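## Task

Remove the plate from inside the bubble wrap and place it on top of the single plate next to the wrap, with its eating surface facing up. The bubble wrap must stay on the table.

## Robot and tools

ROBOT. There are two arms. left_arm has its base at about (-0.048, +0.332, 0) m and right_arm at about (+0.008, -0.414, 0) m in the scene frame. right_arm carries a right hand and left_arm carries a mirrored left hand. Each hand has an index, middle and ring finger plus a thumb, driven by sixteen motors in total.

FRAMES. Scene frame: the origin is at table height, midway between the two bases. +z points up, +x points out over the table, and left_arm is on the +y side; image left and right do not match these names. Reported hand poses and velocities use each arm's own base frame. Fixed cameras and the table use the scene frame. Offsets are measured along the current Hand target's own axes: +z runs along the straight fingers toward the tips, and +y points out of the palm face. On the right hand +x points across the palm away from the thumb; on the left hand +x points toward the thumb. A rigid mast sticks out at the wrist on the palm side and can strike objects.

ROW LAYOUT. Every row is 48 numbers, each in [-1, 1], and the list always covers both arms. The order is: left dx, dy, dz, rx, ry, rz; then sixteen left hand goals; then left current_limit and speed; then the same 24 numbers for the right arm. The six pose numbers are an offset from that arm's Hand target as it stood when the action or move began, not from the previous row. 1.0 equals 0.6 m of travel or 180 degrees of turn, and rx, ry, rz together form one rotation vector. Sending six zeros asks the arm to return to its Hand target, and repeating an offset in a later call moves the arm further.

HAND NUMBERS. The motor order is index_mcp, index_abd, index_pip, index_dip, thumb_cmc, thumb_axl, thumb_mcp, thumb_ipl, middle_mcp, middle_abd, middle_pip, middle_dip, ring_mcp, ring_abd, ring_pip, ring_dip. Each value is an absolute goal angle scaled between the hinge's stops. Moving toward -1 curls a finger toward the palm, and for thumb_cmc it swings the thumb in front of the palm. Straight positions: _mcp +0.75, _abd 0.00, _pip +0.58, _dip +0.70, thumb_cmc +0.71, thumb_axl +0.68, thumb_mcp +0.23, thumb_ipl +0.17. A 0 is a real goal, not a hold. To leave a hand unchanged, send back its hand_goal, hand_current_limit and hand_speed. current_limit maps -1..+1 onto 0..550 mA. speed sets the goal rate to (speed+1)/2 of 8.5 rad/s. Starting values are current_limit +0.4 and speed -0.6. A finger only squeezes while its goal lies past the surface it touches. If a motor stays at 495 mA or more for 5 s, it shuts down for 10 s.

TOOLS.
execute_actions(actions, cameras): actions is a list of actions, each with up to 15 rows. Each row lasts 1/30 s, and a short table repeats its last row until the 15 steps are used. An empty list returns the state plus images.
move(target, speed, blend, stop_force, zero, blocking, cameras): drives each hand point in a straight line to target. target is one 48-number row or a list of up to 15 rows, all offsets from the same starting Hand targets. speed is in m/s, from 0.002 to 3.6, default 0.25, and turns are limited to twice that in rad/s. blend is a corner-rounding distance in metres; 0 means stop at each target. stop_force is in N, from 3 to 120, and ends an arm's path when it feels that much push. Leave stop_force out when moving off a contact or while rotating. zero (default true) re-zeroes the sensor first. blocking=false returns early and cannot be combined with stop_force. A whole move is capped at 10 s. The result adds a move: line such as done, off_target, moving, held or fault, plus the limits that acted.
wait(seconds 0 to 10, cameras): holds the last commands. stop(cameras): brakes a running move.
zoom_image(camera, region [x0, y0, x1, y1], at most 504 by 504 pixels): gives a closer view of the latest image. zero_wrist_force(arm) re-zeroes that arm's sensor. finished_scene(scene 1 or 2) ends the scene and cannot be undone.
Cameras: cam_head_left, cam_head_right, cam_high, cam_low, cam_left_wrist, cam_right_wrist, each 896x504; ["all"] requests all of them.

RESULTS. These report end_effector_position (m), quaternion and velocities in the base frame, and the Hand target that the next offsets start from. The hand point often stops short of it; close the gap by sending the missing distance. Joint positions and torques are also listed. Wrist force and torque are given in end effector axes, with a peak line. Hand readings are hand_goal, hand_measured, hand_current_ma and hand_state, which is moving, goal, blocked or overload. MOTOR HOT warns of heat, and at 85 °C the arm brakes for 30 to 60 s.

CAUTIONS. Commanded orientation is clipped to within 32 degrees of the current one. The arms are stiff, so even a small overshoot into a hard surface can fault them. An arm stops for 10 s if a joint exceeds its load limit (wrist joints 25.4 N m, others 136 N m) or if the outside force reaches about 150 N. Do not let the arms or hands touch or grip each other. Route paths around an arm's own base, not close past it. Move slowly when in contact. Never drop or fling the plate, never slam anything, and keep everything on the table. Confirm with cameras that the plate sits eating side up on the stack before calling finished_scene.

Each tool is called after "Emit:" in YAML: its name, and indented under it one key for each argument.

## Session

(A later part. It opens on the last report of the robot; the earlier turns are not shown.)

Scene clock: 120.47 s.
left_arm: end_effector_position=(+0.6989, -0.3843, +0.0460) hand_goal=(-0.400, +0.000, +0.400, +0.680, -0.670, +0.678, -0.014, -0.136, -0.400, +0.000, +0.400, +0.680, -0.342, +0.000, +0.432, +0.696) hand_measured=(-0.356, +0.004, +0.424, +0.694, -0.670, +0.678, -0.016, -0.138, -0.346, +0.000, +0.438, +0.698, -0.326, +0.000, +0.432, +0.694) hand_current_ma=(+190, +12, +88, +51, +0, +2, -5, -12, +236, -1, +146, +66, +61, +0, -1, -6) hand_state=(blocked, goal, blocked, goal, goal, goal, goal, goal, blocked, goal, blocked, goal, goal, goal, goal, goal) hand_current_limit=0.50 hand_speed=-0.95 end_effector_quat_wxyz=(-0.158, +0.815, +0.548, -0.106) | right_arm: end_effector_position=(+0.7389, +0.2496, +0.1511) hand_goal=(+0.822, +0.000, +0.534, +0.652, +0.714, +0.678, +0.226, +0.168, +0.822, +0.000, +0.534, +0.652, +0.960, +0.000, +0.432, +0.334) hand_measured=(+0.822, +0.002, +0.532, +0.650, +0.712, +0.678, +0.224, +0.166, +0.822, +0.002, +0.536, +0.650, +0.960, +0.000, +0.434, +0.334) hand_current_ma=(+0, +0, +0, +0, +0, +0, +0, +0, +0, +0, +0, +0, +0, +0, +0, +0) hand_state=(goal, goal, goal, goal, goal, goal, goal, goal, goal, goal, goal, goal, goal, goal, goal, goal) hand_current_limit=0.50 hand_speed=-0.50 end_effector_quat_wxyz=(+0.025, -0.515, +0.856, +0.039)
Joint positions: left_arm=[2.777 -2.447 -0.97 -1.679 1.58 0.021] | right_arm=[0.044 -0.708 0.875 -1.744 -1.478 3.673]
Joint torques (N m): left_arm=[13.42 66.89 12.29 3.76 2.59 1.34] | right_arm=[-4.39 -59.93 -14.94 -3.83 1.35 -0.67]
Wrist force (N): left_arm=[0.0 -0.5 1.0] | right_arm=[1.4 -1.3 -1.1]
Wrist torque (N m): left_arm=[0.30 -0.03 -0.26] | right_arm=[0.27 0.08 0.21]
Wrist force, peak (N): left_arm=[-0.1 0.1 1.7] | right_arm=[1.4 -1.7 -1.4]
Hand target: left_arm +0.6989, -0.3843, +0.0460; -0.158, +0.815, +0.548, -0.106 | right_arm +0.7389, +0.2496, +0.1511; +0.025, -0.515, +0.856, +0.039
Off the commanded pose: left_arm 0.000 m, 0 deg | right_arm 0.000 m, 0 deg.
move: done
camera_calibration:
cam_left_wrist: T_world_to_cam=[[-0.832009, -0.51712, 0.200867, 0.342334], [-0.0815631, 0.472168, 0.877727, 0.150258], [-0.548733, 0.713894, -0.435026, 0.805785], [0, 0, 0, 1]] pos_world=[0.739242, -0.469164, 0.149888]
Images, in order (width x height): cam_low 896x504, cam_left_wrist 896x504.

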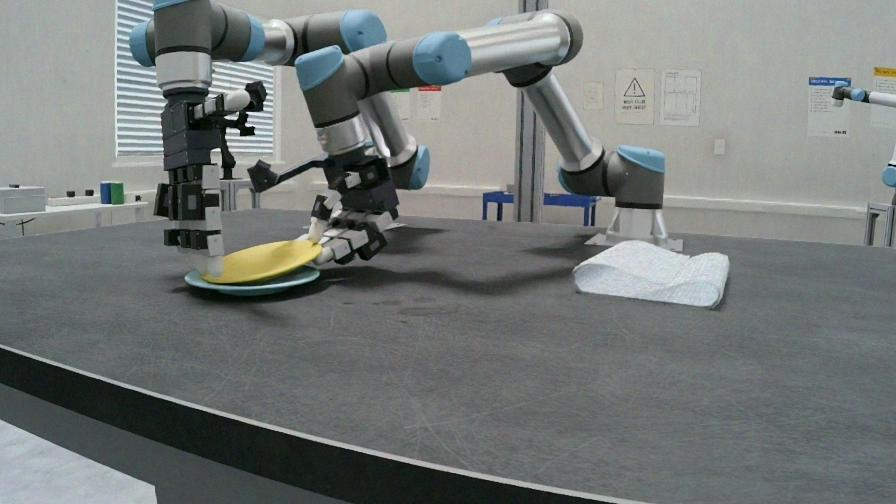

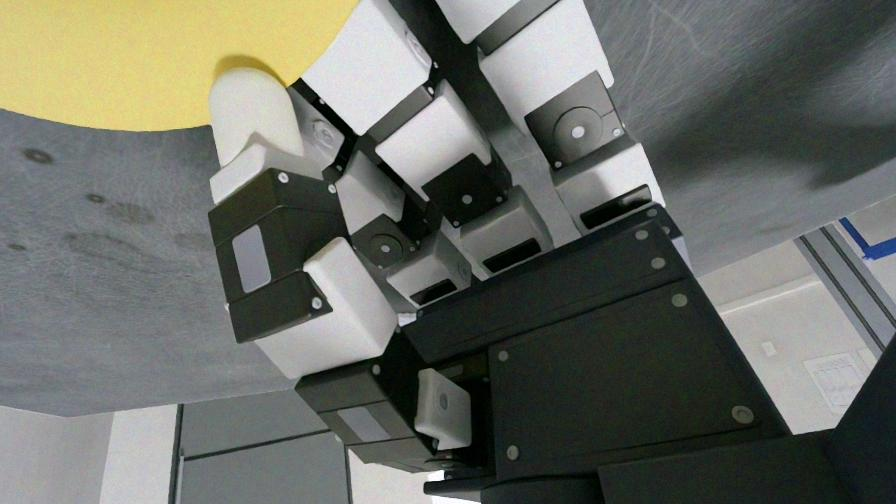

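Emit:
move:
  target:
    - [0,0,0,0,0,0,-0.40,0,0.40,0.68,-0.671,0.678,0.2,-0.137,-0.40,0,0.40,0.68,-0.342,0,0.431,0.696,0.5,-0.9,0,0,0,0,0,0,0.822,0,0.533,0.652,0.714,0.678,0.226,0.168,0.822,0,0.533,0.652,0.96,0,0.431,0.333,0.5,-0.5]
    - [0,0,0,0,0,0,-0.40,0,0.40,0.68,-0.671,0.678,0.2,0.49,-0.40,0,0.40,0.68,-0.342,0,0.431,0.696,0.5,-0.8,0,0,0,0,0,0,0.822,0,0.533,0.652,0.714,0.678,0.226,0.168,0.822,0,0.533,0.652,0.96,0,0.431,0.333,0.5,-0.5]

Emit:
move:
  target: [0,-0.0068,0.0100,0,0,0,-0.40,0,0.40,0.68,-0.671,0.678,0.2,0.49,-0.40,0,0.40,0.68,-0.342,0,0.431,0.696,0.5,-0.8,0,0,0,0,0,0,0.822,0,0.533,0.652,0.714,0.678,0.226,0.168,0.822,0,0.533,0.652,0.96,0,0.431,0.333,0.5,-0.5]
  speed: 0.01
  cameras: ["cam_left_wrist","cam_low","cam_head_right"]

Emit:
zoom_image:
  camera: "cam_low"
  region: [180, 200, 360, 300]

Emit:
zoom_image:
  camera: "cam_head_right"
  region: [380, 150, 480, 240]

Scene clock: 123.37 s.
left_arm: end_effector_position=(+0.6989, -0.3843, +0.0460) hand_goal=(-0.400, +0.000, +0.400, +0.680, -0.670, +0.678, +0.200, +0.490, -0.400, +0.000, +0.400, +0.680, -0.342, +0.000, +0.432, +0.696) hand_measured=(-0.358, +0.004, +0.422, +0.694, -0.670, +0.678, +0.192, +0.486, -0.348, +0.000, +0.436, +0.698, -0.326, +0.000, +0.432, +0.694) hand_current_ma=(+180, +12, +83, +48, +0, +2, -34, -18, +227, -1, +139, +63, +61, +0, -1, -6) hand_state=(blocked, goal, blocked, goal, goal, goal, goal, goal, blocked, goal, blocked, goal, goal, goal, goal, goal) hand_current_limit=0.50 hand_speed=-0.80 end_effector_quat_wxyz=(-0.158, +0.815, +0.548, -0.106) | right_arm: end_effector_position=(+0.7389, +0.2496, +0.1511) hand_goal=(+0.822, +0.000, +0.534, +0.652, +0.714, +0.678, +0.226, +0.168, +0.822, +0.000, +0.534, +0.652, +0.960, +0.000, +0.432, +0.334) hand_measured=(+0.822, +0.002, +0.532, +0.650, +0.712, +0.678, +0.224, +0.166, +0.822, +0.002, +0.536, +0.650, +0.960, +0.000, +0.434, +0.334) hand_current_ma=(+0, +0, +0, +0, +0, +0, +0, +0, +0, +0, +0, +0, +0, +0, +0, +0) hand_state=(goal, goal, goal, goal, goal, goal, goal, goal, goal, goal, goal, goal, goal, goal, goal, goal) hand_current_limit=0.50 hand_speed=-0.50 end_effector_quat_wxyz=(+0.025, -0.515, +0.856, +0.039)
Joint positions: left_arm=[2.777 -2.447 -0.97 -1.679 1.58 0.021] | right_arm=[0.044 -0.708 0.875 -1.744 -1.478 3.673]
Joint torques (N m): left_arm=[13.33 65.28 12.95 3.59 2.33 1.11] | right_arm=[-3.48 -59.07 -15.77 -3.89 1.6 -0.77]
Wrist force (N): left_arm=[-0.2 -0.5 0.7] | right_arm=[1.5 -1.6 -1.0]
Wrist torque (N m): left_arm=[0.33 -0.02 -0.28] | right_arm=[0.23 0.06 0.21]
Wrist force, peak (N): left_arm=[-0.1 -0.6 1.4] | right_arm=[1.6 -1.7 -1.5]
Hand target: left_arm +0.6989, -0.3843, +0.0460; -0.158, +0.815, +0.548, -0.106 | right_arm +0.7389, +0.2496, +0.1511; +0.025, -0.515, +0.856, +0.039
Off the commanded pose: left_arm 0.000 m, 0 deg | right_arm 0.000 m, 0 deg.
move: done

Scene clock: 124.43 s.
left_arm: end_effector_position=(+0.6933, -0.3820, +0.0420) hand_goal=(-0.400, +0.000, +0.400, +0.680, -0.670, +0.678, +0.200, +0.490, -0.400, +0.000, +0.400, +0.680, -0.342, +0.000, +0.432, +0.696) hand_measured=(-0.358, +0.004, +0.422, +0.692, -0.670, +0.678, +0.192, +0.486, -0.352, +0.000, +0.434, +0.698, -0.326, +0.000, +0.432, +0.694) hand_current_ma=(+175, +12, +80, +45, +0, +2, -34, -18, +209, -1, +134, +63, +61, +0, -1, -6) hand_state=(blocked, goal, blocked, goal, goal, goal, goal, goal, blocked, goal, blocked, goal, goal, goal, goal, goal) hand_current_limit=0.50 hand_speed=-0.80 end_effector_quat_wxyz=(-0.158, +0.815, +0.548, -0.106) | right_arm: end_effector_position=(+0.7389, +0.2496, +0.1511) hand_goal=(+0.822, +0.000, +0.534, +0.652, +0.714, +0.678, +0.226, +0.168, +0.822, +0.000, +0.534, +0.652, +0.960, +0.000, +0.432, +0.334) hand_measured=(+0.822, +0.002, +0.532, +0.650, +0.712, +0.678, +0.224, +0.166, +0.822, +0.002, +0.536, +0.650, +0.960, +0.000, +0.434, +0.334) hand_current_ma=(+0, +0, +0, +0, +0, +0, +0, +0, +0, +0, +0, +0, +0, +0, +0, +0) hand_state=(goal, goal, goal, goal, goal, goal, goal, goal, goal, goal, goal, goal, goal, goal, goal, goal) hand_current_limit=0.50 hand_speed=-0.50 end_effector_quat_wxyz=(+0.025, -0.515, +0.856, +0.039)
Joint positions: left_arm=[2.778 -2.434 -1.005 -1.657 1.58 0.021] | right_arm=[0.044 -0.708 0.875 -1.744 -1.478 3.673]
Joint torques (N m): left_arm=[13.78 66.58 11.73 3.62 2.69 1.35] | right_arm=[-3.76 -58.99 -16.22 -3.83 1.44 -0.79]
Wrist force (N): left_arm=[-0.1 -0.3 0.6] | right_arm=[1.4 -1.5 -1.4]
Wrist torque (N m): left_arm=[0.30 -0.02 -0.29] | right_arm=[0.27 0.07 0.21]
Wrist force, peak (N): left_arm=[-0.5 0.0 1.1] | right_arm=[1.4 -1.7 -1.4]
Hand target: left_arm +0.6933, -0.3820, +0.0420; -0.158, +0.815, +0.548, -0.106 | right_arm +0.7389, +0.2496, +0.1511; +0.025, -0.515, +0.856, +0.039
Off the commanded pose: left_arm 0.000 m, 0 deg | right_arm 0.000 m, 0 deg.
move: done
camera_calibration:
cam_left_wrist: T_world_to_cam=[[-0.832005, -0.517144, 0.200821, 0.339608], [-0.0816059, 0.472141, 0.877738, 0.152291], [-0.548733, 0.713894, -0.435026, 0.799401], [0, 0, 0, 1]] pos_world=[0.733642, -0.466964, 0.145888]
Images, in order (width x height): cam_head_right 896x504, cam_low 896x504, cam_left_wrist 896x504.

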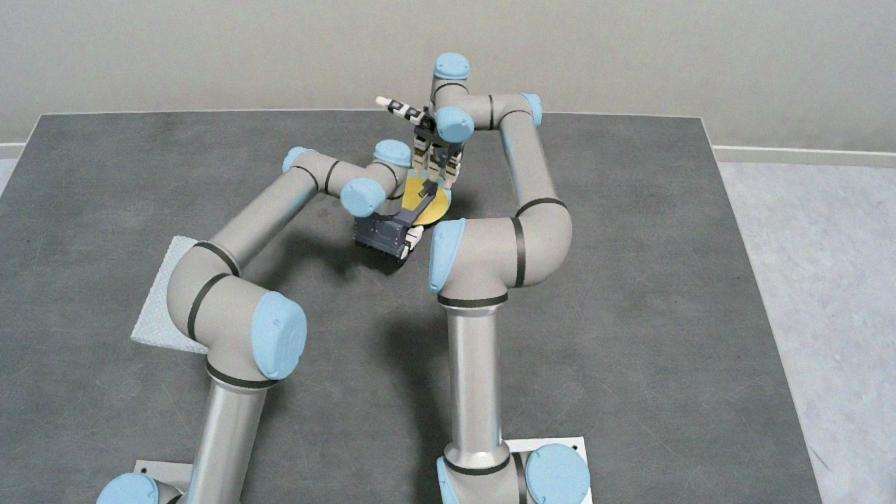

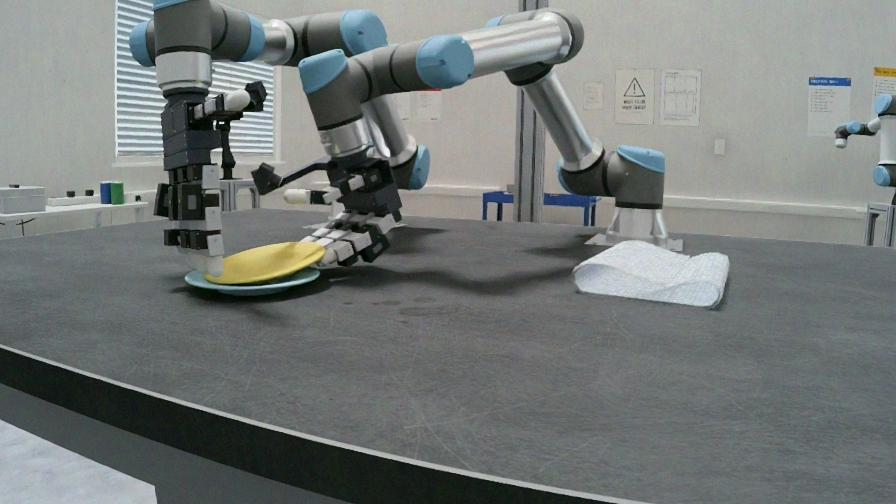

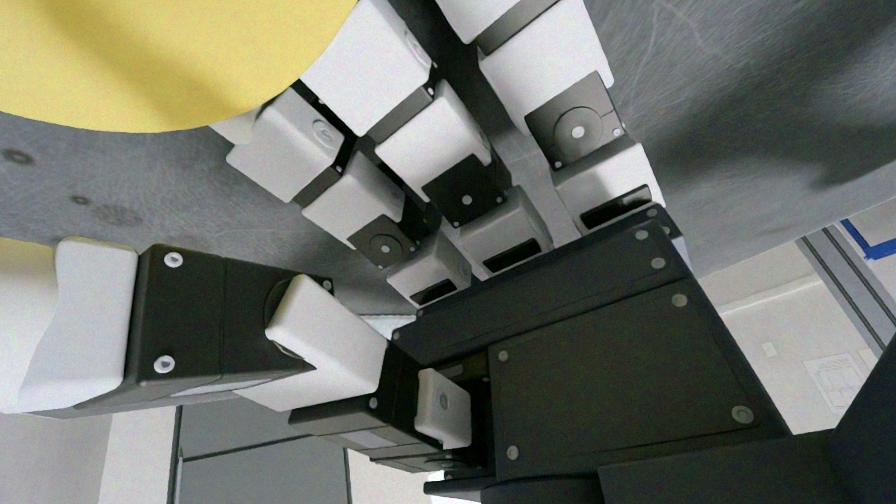

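Scaled by 2.800 from the camera's 896x504 image, which has a finer 1280x720 frame.

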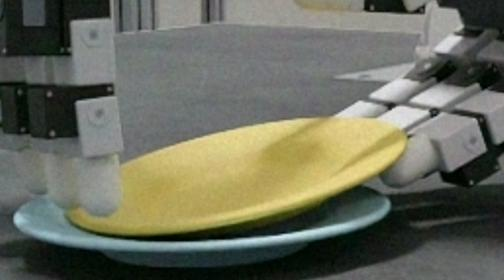

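Scaled by 5.040 from the camera's 896x504 image, which has a finer 1280x720 frame.

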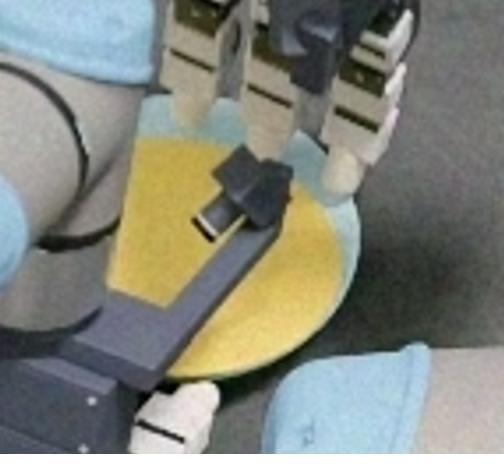

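Emit:
move:
  target: [0,-0.0068,0.0100,0,0,0,-0.40,0,0.40,0.68,-0.671,0.678,0.2,0.49,-0.40,0,0.40,0.68,-0.342,0,0.431,0.696,0.5,-0.8,0,0,0,0,0,0,0.822,0,0.533,0.652,0.714,0.678,0.226,0.168,0.822,0,0.533,0.652,0.96,0,0.431,0.333,0.5,-0.5]
  speed: 0.01
  cameras: ["cam_left_wrist","cam_low","cam_head_right"]

Emit:
zoom_image:
  camera: "cam_low"
  region: [180, 200, 360, 300]

Emit:
zoom_image:
  camera: "cam_head_right"
  region: [380, 150, 480, 240]

Scene clock: 126.00 s.
left_arm: end_effector_position=(+0.6877, -0.3797, +0.0380) hand_goal=(-0.400, +0.000, +0.400, +0.680, -0.670, +0.678, +0.200, +0.490, -0.400, +0.000, +0.400, +0.680, -0.342, +0.000, +0.432, +0.696) hand_measured=(-0.362, +0.004, +0.420, +0.692, -0.670, +0.678, +0.192, +0.486, -0.356, +0.000, +0.432, +0.696, -0.326, +0.000, +0.432, +0.694) hand_current_ma=(+159, +12, +71, +41, +0, +2, -34, -18, +191, -1, +120, +57, +61, +0, -1, -6) hand_state=(blocked, goal, goal, goal, goal, goal, goal, goal, blocked, goal, blocked, goal, goal, goal, goal, goal) hand_current_limit=0.50 hand_speed=-0.80 end_effector_quat_wxyz=(-0.158, +0.815, +0.548, -0.106) | right_arm: end_effector_position=(+0.7389, +0.2496, +0.1511) hand_goal=(+0.822, +0.000, +0.534, +0.652, +0.714, +0.678, +0.226, +0.168, +0.822, +0.000, +0.534, +0.652, +0.960, +0.000, +0.432, +0.334) hand_measured=(+0.822, +0.002, +0.532, +0.650, +0.712, +0.678, +0.224, +0.166, +0.822, +0.002, +0.536, +0.650, +0.960, +0.000, +0.434, +0.334) hand_current_ma=(+0, +0, +0, +0, +0, +0, +0, +0, +0, +0, +0, +0, +0, +0, +0, +0) hand_state=(goal, goal, goal, goal, goal, goal, goal, goal, goal, goal, goal, goal, goal, goal, goal, goal) hand_current_limit=0.50 hand_speed=-0.50 end_effector_quat_wxyz=(+0.025, -0.515, +0.856, +0.039)
Joint positions: left_arm=[2.778 -2.421 -1.039 -1.636 1.58 0.021] | right_arm=[0.044 -0.708 0.875 -1.744 -1.478 3.673]
Joint torques (N m): left_arm=[13.7 66.98 11.85 3.89 2.63 1.39] | right_arm=[-3.4 -59.07 -15.84 -3.55 1.59 -0.78]
Wrist force (N): left_arm=[-0.3 -0.1 0.3] | right_arm=[1.3 -1.6 -1.3]
Wrist torque (N m): left_arm=[0.31 0.00 -0.29] | right_arm=[0.25 0.08 0.19]
Wrist force, peak (N): left_arm=[0.0 0.2 1.2] | right_arm=[1.5 -1.8 -1.2]
Hand target: left_arm +0.6877, -0.3797, +0.0379; -0.158, +0.815, +0.548, -0.106 | right_arm +0.7389, +0.2496, +0.1511; +0.025, -0.515, +0.856, +0.039
Off the commanded pose: left_arm 0.000 m, 0 deg | right_arm 0.000 m, 0 deg.
move: done
camera_calibration:
cam_left_wrist: T_world_to_cam=[[-0.832009, -0.51712, 0.200867, 0.337053], [-0.0815631, 0.472168, 0.877727, 0.154338], [-0.548733, 0.713894, -0.435026, 0.792958], [0, 0, 0, 1]] pos_world=[0.728142, -0.464664, 0.141788]
Images, in order (width x height): cam_head_right 896x504, cam_low 896x504, cam_left_wrist 896x504.

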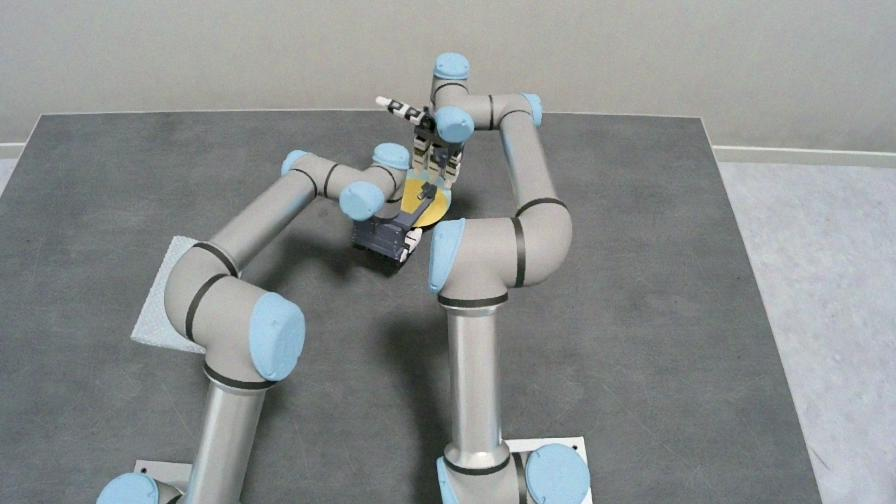

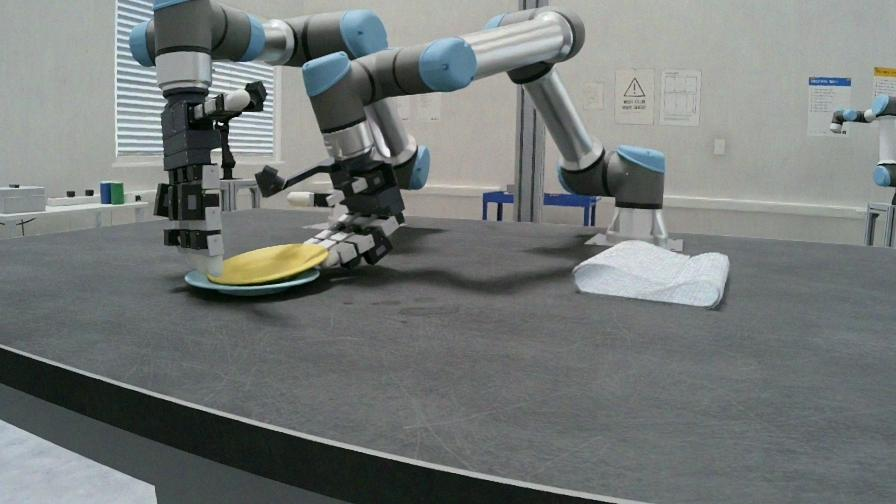

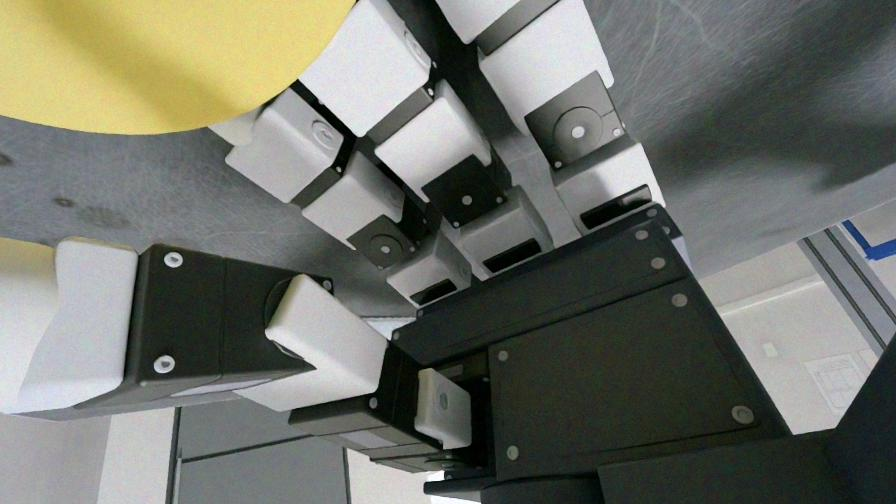

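Scaled by 2.800 from the camera's 896x504 image, which has a finer 1280x720 frame.

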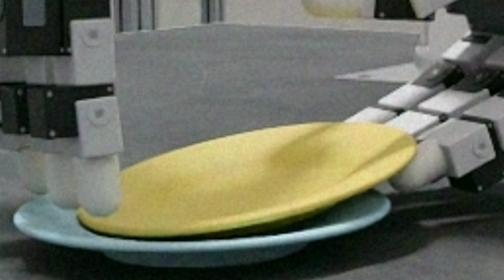

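Scaled by 5.040 from the camera's 896x504 image, which has a finer 1280x720 frame.

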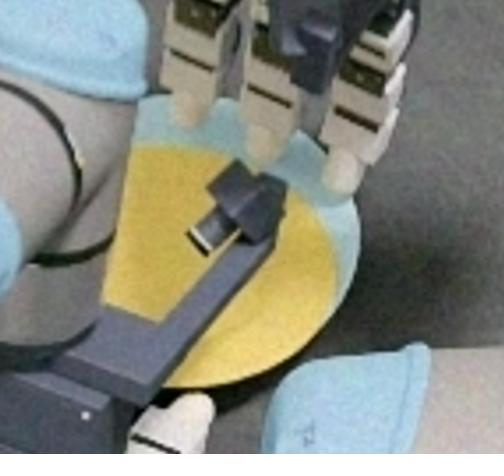

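Emit:
execute_actions:
  actions: []
  cameras: ["cam_head_right", "cam_low", "cam_head_left"]

Emit:
zoom_image:
  camera: "cam_head_right"
  region: [380, 150, 480, 240]

Emit:
zoom_image:
  camera: "cam_low"
  region: [180, 200, 360, 300]

Scene clock: 126.57 s.
left_arm: end_effector_position=(+0.6877, -0.3797, +0.0379) hand_goal=(-0.400, +0.000, +0.400, +0.680, -0.670, +0.678, +0.200, +0.490, -0.400, +0.000, +0.400, +0.680, -0.342, +0.000, +0.432, +0.696) hand_measured=(-0.362, +0.004, +0.420, +0.692, -0.670, +0.678, +0.192, +0.486, -0.356, +0.000, +0.432, +0.696, -0.326, +0.000, +0.432, +0.694) hand_current_ma=(+158, +12, +71, +41, +0, +2, -34, -18, +190, -1, +120, +57, +61, +0, -1, -6) hand_state=(blocked, goal, goal, goal, goal, goal, goal, goal, blocked, goal, blocked, goal, goal, goal, goal, goal) hand_current_limit=0.50 hand_speed=-0.80 end_effector_quat_wxyz=(-0.158, +0.815, +0.548, -0.106) | right_arm: end_effector_position=(+0.7389, +0.2496, +0.1511) hand_goal=(+0.822, +0.000, +0.534, +0.652, +0.714, +0.678, +0.226, +0.168, +0.822, +0.000, +0.534, +0.652, +0.960, +0.000, +0.432, +0.334) hand_measured=(+0.822, +0.002, +0.532, +0.650, +0.712, +0.678, +0.224, +0.166, +0.822, +0.002, +0.536, +0.650, +0.960, +0.000, +0.434, +0.334) hand_current_ma=(+0, +0, +0, +0, +0, +0, +0, +0, +0, +0, +0, +0, +0, +0, +0, +0) hand_state=(goal, goal, goal, goal, goal, goal, goal, goal, goal, goal, goal, goal, goal, goal, goal, goal) hand_current_limit=0.50 hand_speed=-0.50 end_effector_quat_wxyz=(+0.025, -0.515, +0.856, +0.039)
Joint positions: left_arm=[2.778 -2.421 -1.039 -1.635 1.58 0.021] | right_arm=[0.044 -0.708 0.875 -1.744 -1.478 3.673]
Joint velocities: within noise
Joint torques (N m): left_arm=[13.67 66.51 11.37 3.67 2.76 1.37] | right_arm=[-2.48 -59.31 -15.39 -3.71 1.36 -0.75]
Wrist force (N): left_arm=[-0.1 0.3 0.7] | right_arm=[1.5 -1.6 -1.2]
Wrist torque (N m): left_arm=[0.35 -0.02 -0.29] | right_arm=[0.24 0.06 0.21]
Wrist force, peak (N): left_arm=[-0.2 0.0 0.8] | right_arm=[1.5 -1.6 -1.2]
Hand target: left_arm +0.6877, -0.3797, +0.0379; -0.158, +0.815, +0.548, -0.106 | right_arm +0.7389, +0.2496, +0.1511; +0.025, -0.515, +0.856, +0.039
Off the commanded pose: left_arm 0.000 m, 0 deg | right_arm 0.000 m, 0 deg.
Images, in order (width x height): cam_head_left 896x504, cam_head_right 896x504, cam_low 896x504.

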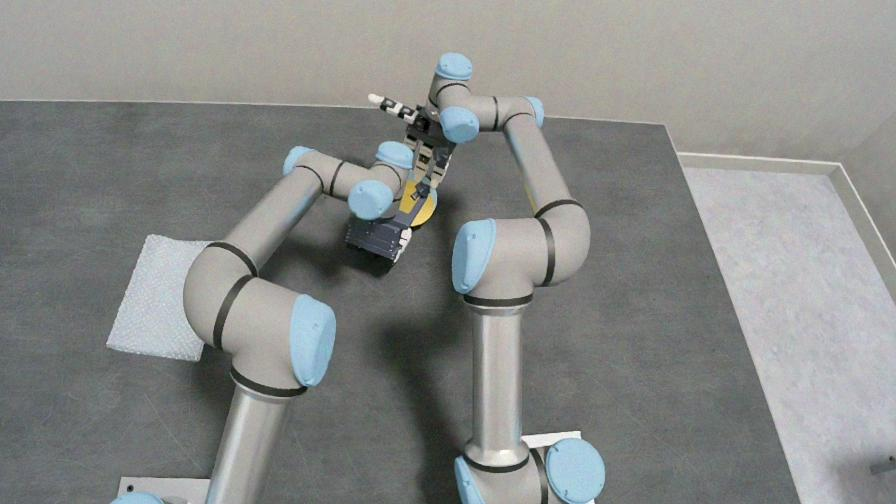

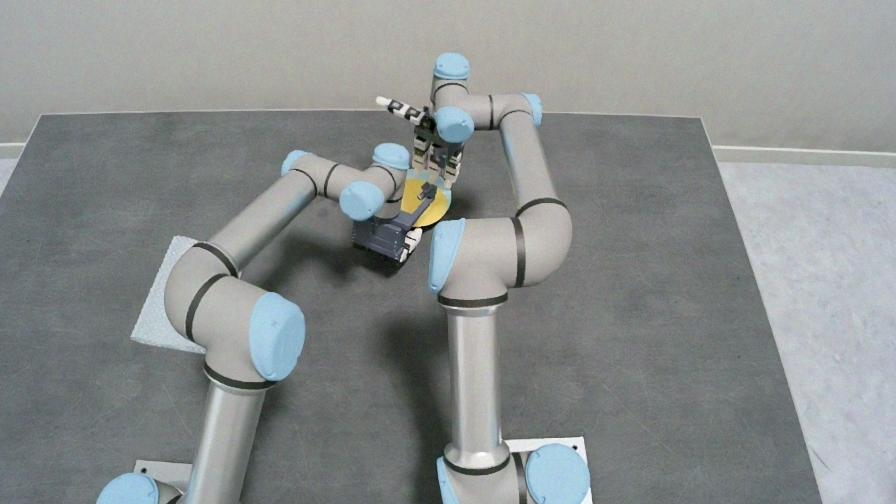

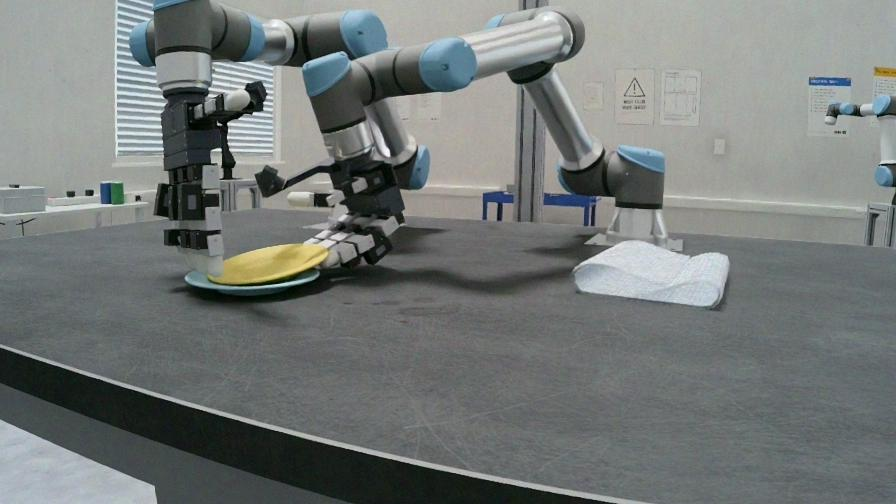

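Scaled by 5.040 from the camera's 896x504 image, which has a finer 1280x720 frame.

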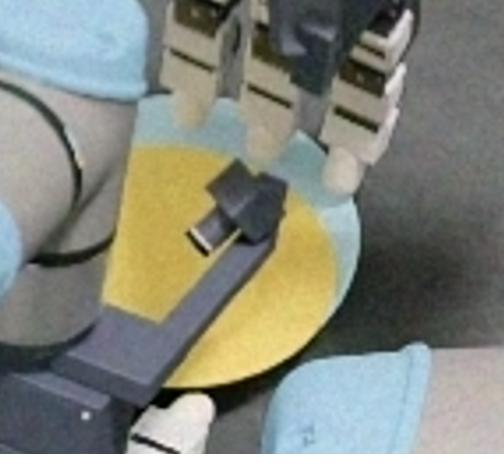

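Scaled by 2.800 from the camera's 896x504 image, which has a finer 1280x720 frame.

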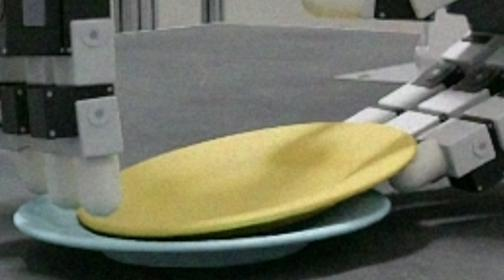

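Emit:
move:
  target:
    - [0,-0.0068,0.0100,0,0,0,-0.40,0,0.40,0.68,-0.671,0.678,0.2,0.49,-0.40,0,0.40,0.68,-0.342,0,0.431,0.696,0.5,-0.8,0,0,0,0,0,0,0.822,0,0.533,0.652,0.714,0.678,0.226,0.168,0.822,0,0.533,0.652,0.96,0,0.431,0.333,0.5,-0.5]
  speed: 0.01
  stop_force: 4
  cameras: ["cam_head_right", "cam_low"]

Emit:
zoom_image:
  camera: "cam_head_right"
  region: [380, 150, 480, 240]

Emit:
zoom_image:
  camera: "cam_low"
  region: [180, 200, 360, 300]

Scene clock: 128.37 s.
left_arm: end_effector_position=(+0.6821, -0.3774, +0.0339) hand_goal=(-0.400, +0.000, +0.400, +0.680, -0.670, +0.678, +0.200, +0.490, -0.400, +0.000, +0.400, +0.680, -0.342, +0.000, +0.432, +0.696) hand_measured=(-0.368, +0.004, +0.416, +0.690, -0.670, +0.678, +0.192, +0.486, -0.364, +0.000, +0.424, +0.692, -0.326, +0.000, +0.432, +0.694) hand_current_ma=(+133, +11, +59, +34, +0, +2, -34, -18, +146, -1, +87, +41, +61, +0, -1, -6) hand_state=(blocked, goal, goal, goal, goal, goal, goal, goal, blocked, goal, blocked, goal, goal, goal, goal, goal) hand_current_limit=0.50 hand_speed=-0.80 end_effector_quat_wxyz=(-0.158, +0.815, +0.548, -0.106) | right_arm: end_effector_position=(+0.7389, +0.2496, +0.1511) hand_goal=(+0.822, +0.000, +0.534, +0.652, +0.714, +0.678, +0.226, +0.168, +0.822, +0.000, +0.534, +0.652, +0.960, +0.000, +0.432, +0.334) hand_measured=(+0.822, +0.002, +0.532, +0.650, +0.712, +0.678, +0.224, +0.166, +0.822, +0.002, +0.536, +0.650, +0.960, +0.000, +0.434, +0.334) hand_current_ma=(+0, +0, +0, +0, +0, +0, +0, +0, +0, +0, +0, +0, +0, +0, +0, +0) hand_state=(goal, goal, goal, goal, goal, goal, goal, goal, goal, goal, goal, goal, goal, goal, goal, goal) hand_current_limit=0.50 hand_speed=-0.50 end_effector_quat_wxyz=(+0.025, -0.515, +0.856, +0.039)
Joint positions: left_arm=[2.778 -2.409 -1.072 -1.614 1.581 0.021] | right_arm=[0.044 -0.708 0.875 -1.744 -1.478 3.673]
Joint torques (N m): left_arm=[13.98 65.3 11 3.62 2.75 1.35] | right_arm=[-3.36 -59.3 -15.08 -3.83 1.37 -0.63]
Wrist force (N): left_arm=[0.0 0.0 -0.3] | right_arm=[1.3 -1.5 -1.2]
Wrist torque (N m): left_arm=[0.32 -0.05 -0.27] | right_arm=[0.24 0.08 0.20]
Wrist force, peak (N): left_arm=[-0.6 0.0 0.3] | right_arm=[1.4 -1.8 -1.3]
Hand target: left_arm +0.6821, -0.3774, +0.0339; -0.158, +0.815, +0.548, -0.106 | right_arm +0.7389, +0.2496, +0.1511; +0.025, -0.515, +0.856, +0.039
Off the commanded pose: left_arm 0.000 m, 0 deg | right_arm 0.000 m, 0 deg.
move: done
Images, in order (width x height): cam_head_right 896x504, cam_low 896x504.

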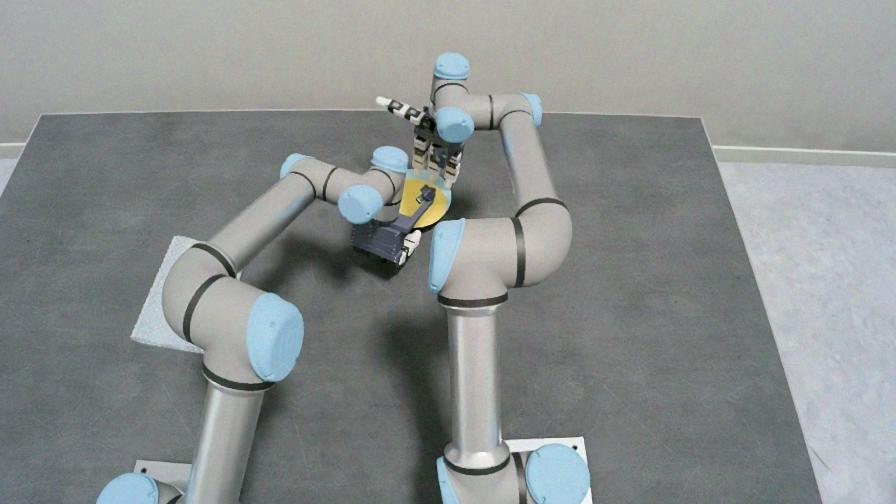

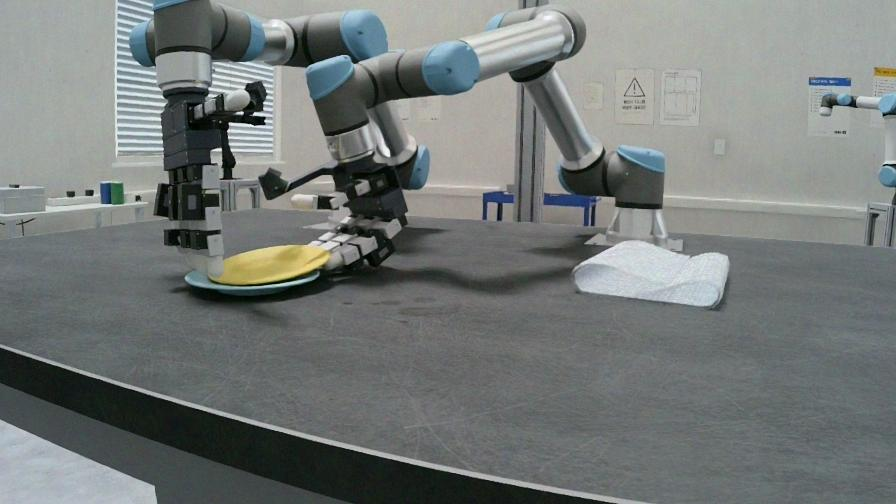

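Scaled by 5.040 from the camera's 896x504 image, which has a finer 1280x720 frame.

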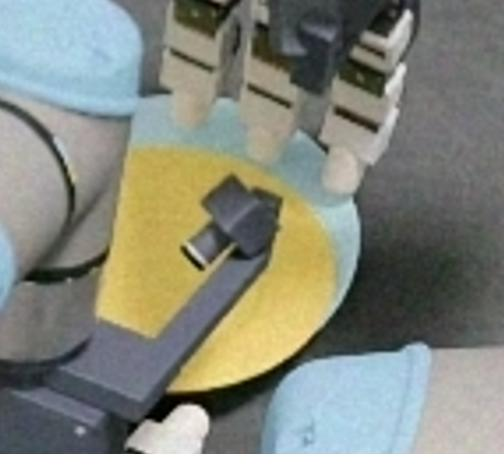

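Scaled by 2.800 from the camera's 896x504 image, which has a finer 1280x720 frame.

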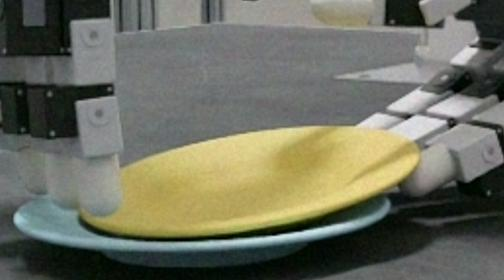

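Emit:
move:
  target:
    - [0,-0.0068,0.0100,0,0,0,-0.40,0,0.40,0.68,-0.671,0.678,0.2,0.49,-0.40,0,0.40,0.68,-0.342,0,0.431,0.696,0.5,-0.8,0,0,0,0,0,0,0.822,0,0.533,0.652,0.714,0.678,0.226,0.168,0.822,0,0.533,0.652,0.96,0,0.431,0.333,0.5,-0.5]
  speed: 0.01
  stop_force: 4
  cameras: ["cam_head_right", "cam_low"]

Emit:
zoom_image:
  camera: "cam_head_right"
  region: [380, 150, 480, 240]

Emit:
zoom_image:
  camera: "cam_low"
  region: [180, 200, 360, 300]

Scene clock: 130.10 s.
left_arm: end_effector_position=(+0.6765, -0.3752, +0.0299) hand_goal=(-0.400, +0.000, +0.400, +0.680, -0.670, +0.678, +0.200, +0.490, -0.400, +0.000, +0.400, +0.680, -0.342, +0.000, +0.432, +0.696) hand_measured=(-0.382, +0.004, +0.406, +0.684, -0.670, +0.678, +0.192, +0.486, -0.382, +0.000, +0.408, +0.684, -0.326, +0.000, +0.432, +0.694) hand_current_ma=(+69, +8, +22, +11, +0, +2, -34, -18, +66, -1, +27, +11, +61, +0, -1, -6) hand_state=(goal, goal, goal, goal, goal, goal, goal, goal, goal, goal, goal, goal, goal, goal, goal, goal) hand_current_limit=0.50 hand_speed=-0.80 end_effector_quat_wxyz=(-0.158, +0.815, +0.548, -0.106) | right_arm: end_effector_position=(+0.7389, +0.2496, +0.1511) hand_goal=(+0.822, +0.000, +0.534, +0.652, +0.714, +0.678, +0.226, +0.168, +0.822, +0.000, +0.534, +0.652, +0.960, +0.000, +0.432, +0.334) hand_measured=(+0.822, +0.002, +0.532, +0.650, +0.712, +0.678, +0.224, +0.166, +0.822, +0.002, +0.536, +0.650, +0.960, +0.000, +0.434, +0.334) hand_current_ma=(+0, +0, +0, +0, +0, +0, +0, +0, +0, +0, +0, +0, +0, +0, +0, +0) hand_state=(goal, goal, goal, goal, goal, goal, goal, goal, goal, goal, goal, goal, goal, goal, goal, goal) hand_current_limit=0.50 hand_speed=-0.50 end_effector_quat_wxyz=(+0.025, -0.515, +0.856, +0.039)
Joint positions: left_arm=[2.778 -2.398 -1.104 -1.594 1.581 0.021] | right_arm=[0.044 -0.708 0.875 -1.744 -1.478 3.673]
Joint torques (N m): left_arm=[13.83 64.22 10.1 3.59 2.62 1.39] | right_arm=[-3.14 -59.57 -15.3 -3.8 1.54 -0.57]
Wrist force (N): left_arm=[-0.1 -1.1 -0.9] | right_arm=[1.3 -1.3 -0.9]
Wrist torque (N m): left_arm=[0.20 -0.02 -0.27] | right_arm=[0.25 0.07 0.20]
Wrist force, peak (N): left_arm=[-0.1 -1.1 -0.9] | right_arm=[1.6 -1.7 -1.1]
Hand target: left_arm +0.6765, -0.3752, +0.0299; -0.158, +0.815, +0.548, -0.106 | right_arm +0.7389, +0.2496, +0.1511; +0.025, -0.515, +0.856, +0.039
Off the commanded pose: left_arm 0.000 m, 0 deg | right_arm 0.000 m, 0 deg.
move: done
Images, in order (width x height): cam_head_right 896x504, cam_low 896x504.

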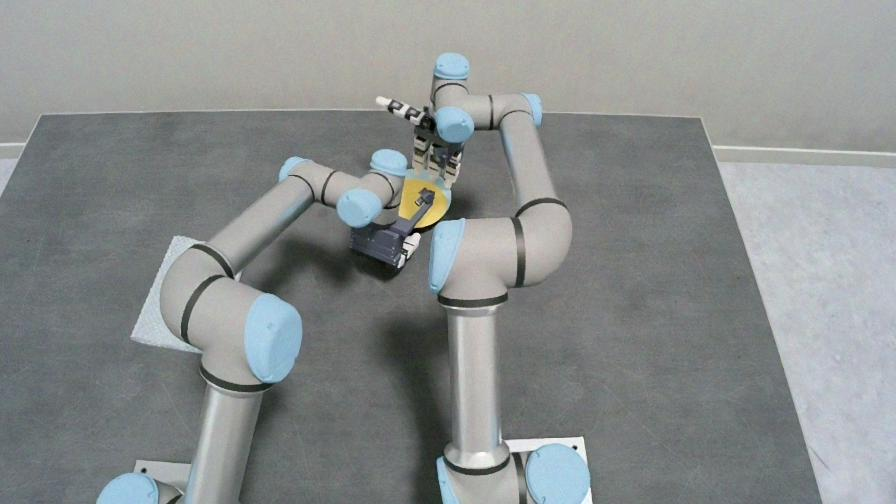

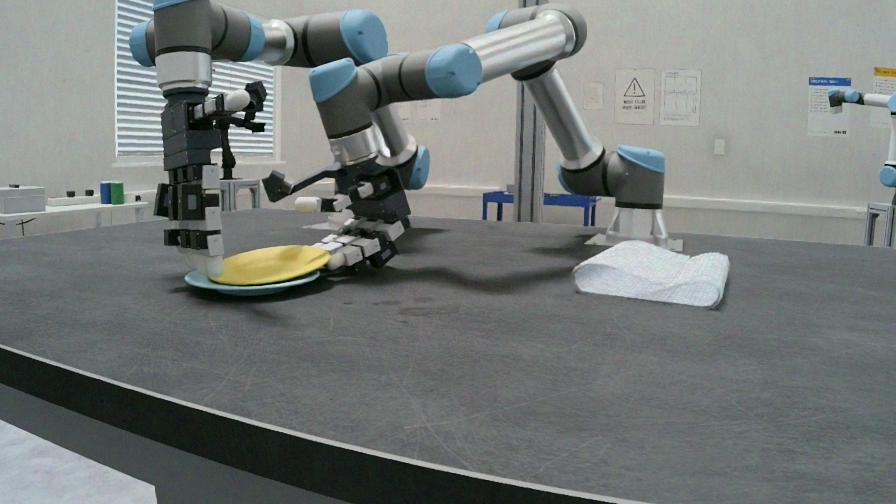

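Scaled by 5.040 from the camera's 896x504 image, which has a finer 1280x720 frame.

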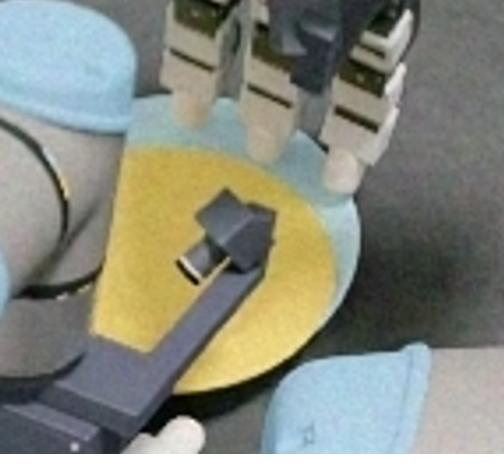

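Scaled by 2.800 from the camera's 896x504 image, which has a finer 1280x720 frame.

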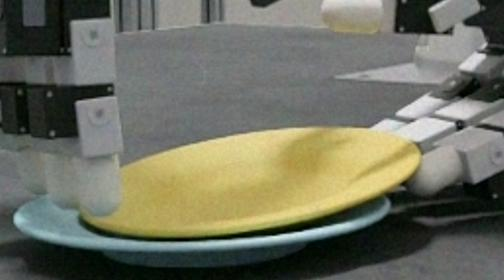

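Emit:
move:
  target:
    - [0,-0.0105,0.0100,0,0,0,-0.40,0,0.40,0.68,-0.671,0.678,0.2,0.49,-0.40,0,0.40,0.68,-0.342,0,0.431,0.696,0.5,-0.8,0,0,0,0,0,0,0.822,0,0.533,0.652,0.714,0.678,0.226,0.168,0.822,0,0.533,0.652,0.96,0,0.431,0.333,0.5,-0.5]
  speed: 0.01
  stop_force: 4
  cameras: ["cam_head_right", "cam_low"]

Emit:
zoom_image:
  camera: "cam_head_right"
  region: [380, 150, 480, 240]

Emit:
zoom_image:
  camera: "cam_low"
  region: [180, 200, 360, 300]

Scene clock: 132.13 s.
left_arm: end_effector_position=(+0.6691, -0.3721, +0.0267) hand_goal=(-0.400, +0.000, +0.400, +0.680, -0.670, +0.678, +0.200, +0.490, -0.400, +0.000, +0.400, +0.680, -0.342, +0.000, +0.432, +0.696) hand_measured=(-0.382, +0.004, +0.406, +0.684, -0.670, +0.678, +0.192, +0.486, -0.382, +0.000, +0.408, +0.684, -0.326, +0.000, +0.432, +0.694) hand_current_ma=(+68, +8, +22, +11, +0, +2, -34, -18, +66, -1, +27, +11, +61, +0, -1, -6) hand_state=(goal, goal, goal, goal, goal, goal, goal, goal, goal, goal, goal, goal, goal, goal, goal, goal) hand_current_limit=0.50 hand_speed=-0.80 end_effector_quat_wxyz=(-0.158, +0.815, +0.548, -0.106) | right_arm: end_effector_position=(+0.7389, +0.2496, +0.1511) hand_goal=(+0.822, +0.000, +0.534, +0.652, +0.714, +0.678, +0.226, +0.168, +0.822, +0.000, +0.534, +0.652, +0.960, +0.000, +0.432, +0.334) hand_measured=(+0.822, +0.002, +0.532, +0.650, +0.712, +0.678, +0.224, +0.166, +0.822, +0.002, +0.536, +0.650, +0.960, +0.000, +0.434, +0.334) hand_current_ma=(+0, +0, +0, +0, +0, +0, +0, +0, +0, +0, +0, +0, +0, +0, +0, +0) hand_state=(goal, goal, goal, goal, goal, goal, goal, goal, goal, goal, goal, goal, goal, goal, goal, goal) hand_current_limit=0.50 hand_speed=-0.50 end_effector_quat_wxyz=(+0.025, -0.515, +0.856, +0.039)
Joint positions: left_arm=[2.778 -2.381 -1.144 -1.571 1.581 0.021] | right_arm=[0.044 -0.708 0.875 -1.744 -1.478 3.673]
Joint torques (N m): left_arm=[13.42 63.51 9.6 3.55 2.62 1.41] | right_arm=[-2.63 -59.58 -14.35 -3.86 1.54 -0.71]
Wrist force (N): left_arm=[-0.1 -0.6 -0.7] | right_arm=[1.6 -1.4 -1.2]
Wrist torque (N m): left_arm=[0.25 -0.02 -0.28] | right_arm=[0.26 0.04 0.22]
Wrist force, peak (N): left_arm=[-0.2 -0.8 -1.1] | right_arm=[1.6 -1.5 -1.4]
Hand target: left_arm +0.6691, -0.3721, +0.0267; -0.158, +0.815, +0.548, -0.106 | right_arm +0.7389, +0.2496, +0.1511; +0.025, -0.515, +0.856, +0.039
Off the commanded pose: left_arm 0.000 m, 0 deg | right_arm 0.000 m, 0 deg.
move: done
Images, in order (width x height): cam_head_right 896x504, cam_low 896x504.

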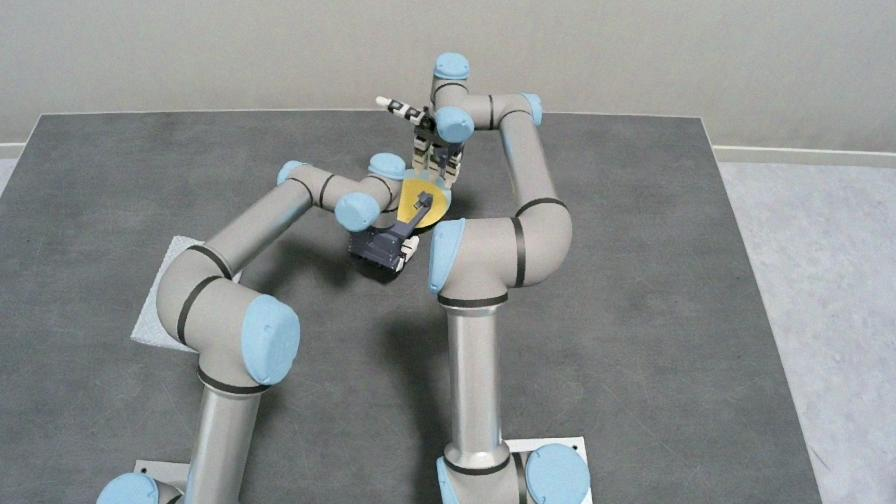

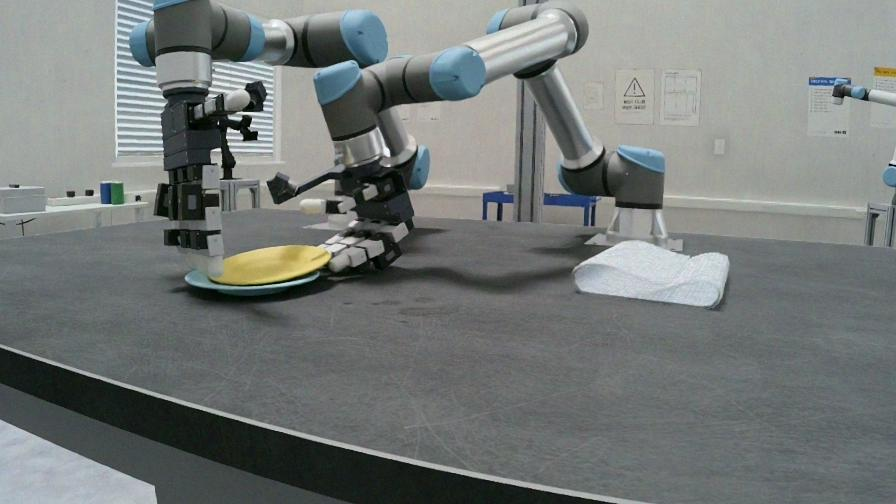

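Scaled by 5.040 from the camera's 896x504 image, which has a finer 1280x720 frame.

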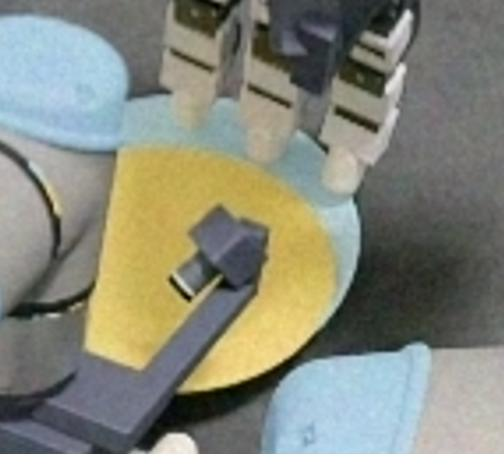

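Scaled by 2.800 from the camera's 896x504 image, which has a finer 1280x720 frame.

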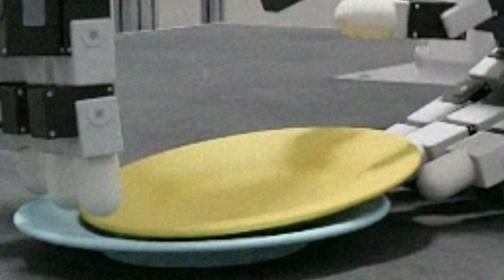

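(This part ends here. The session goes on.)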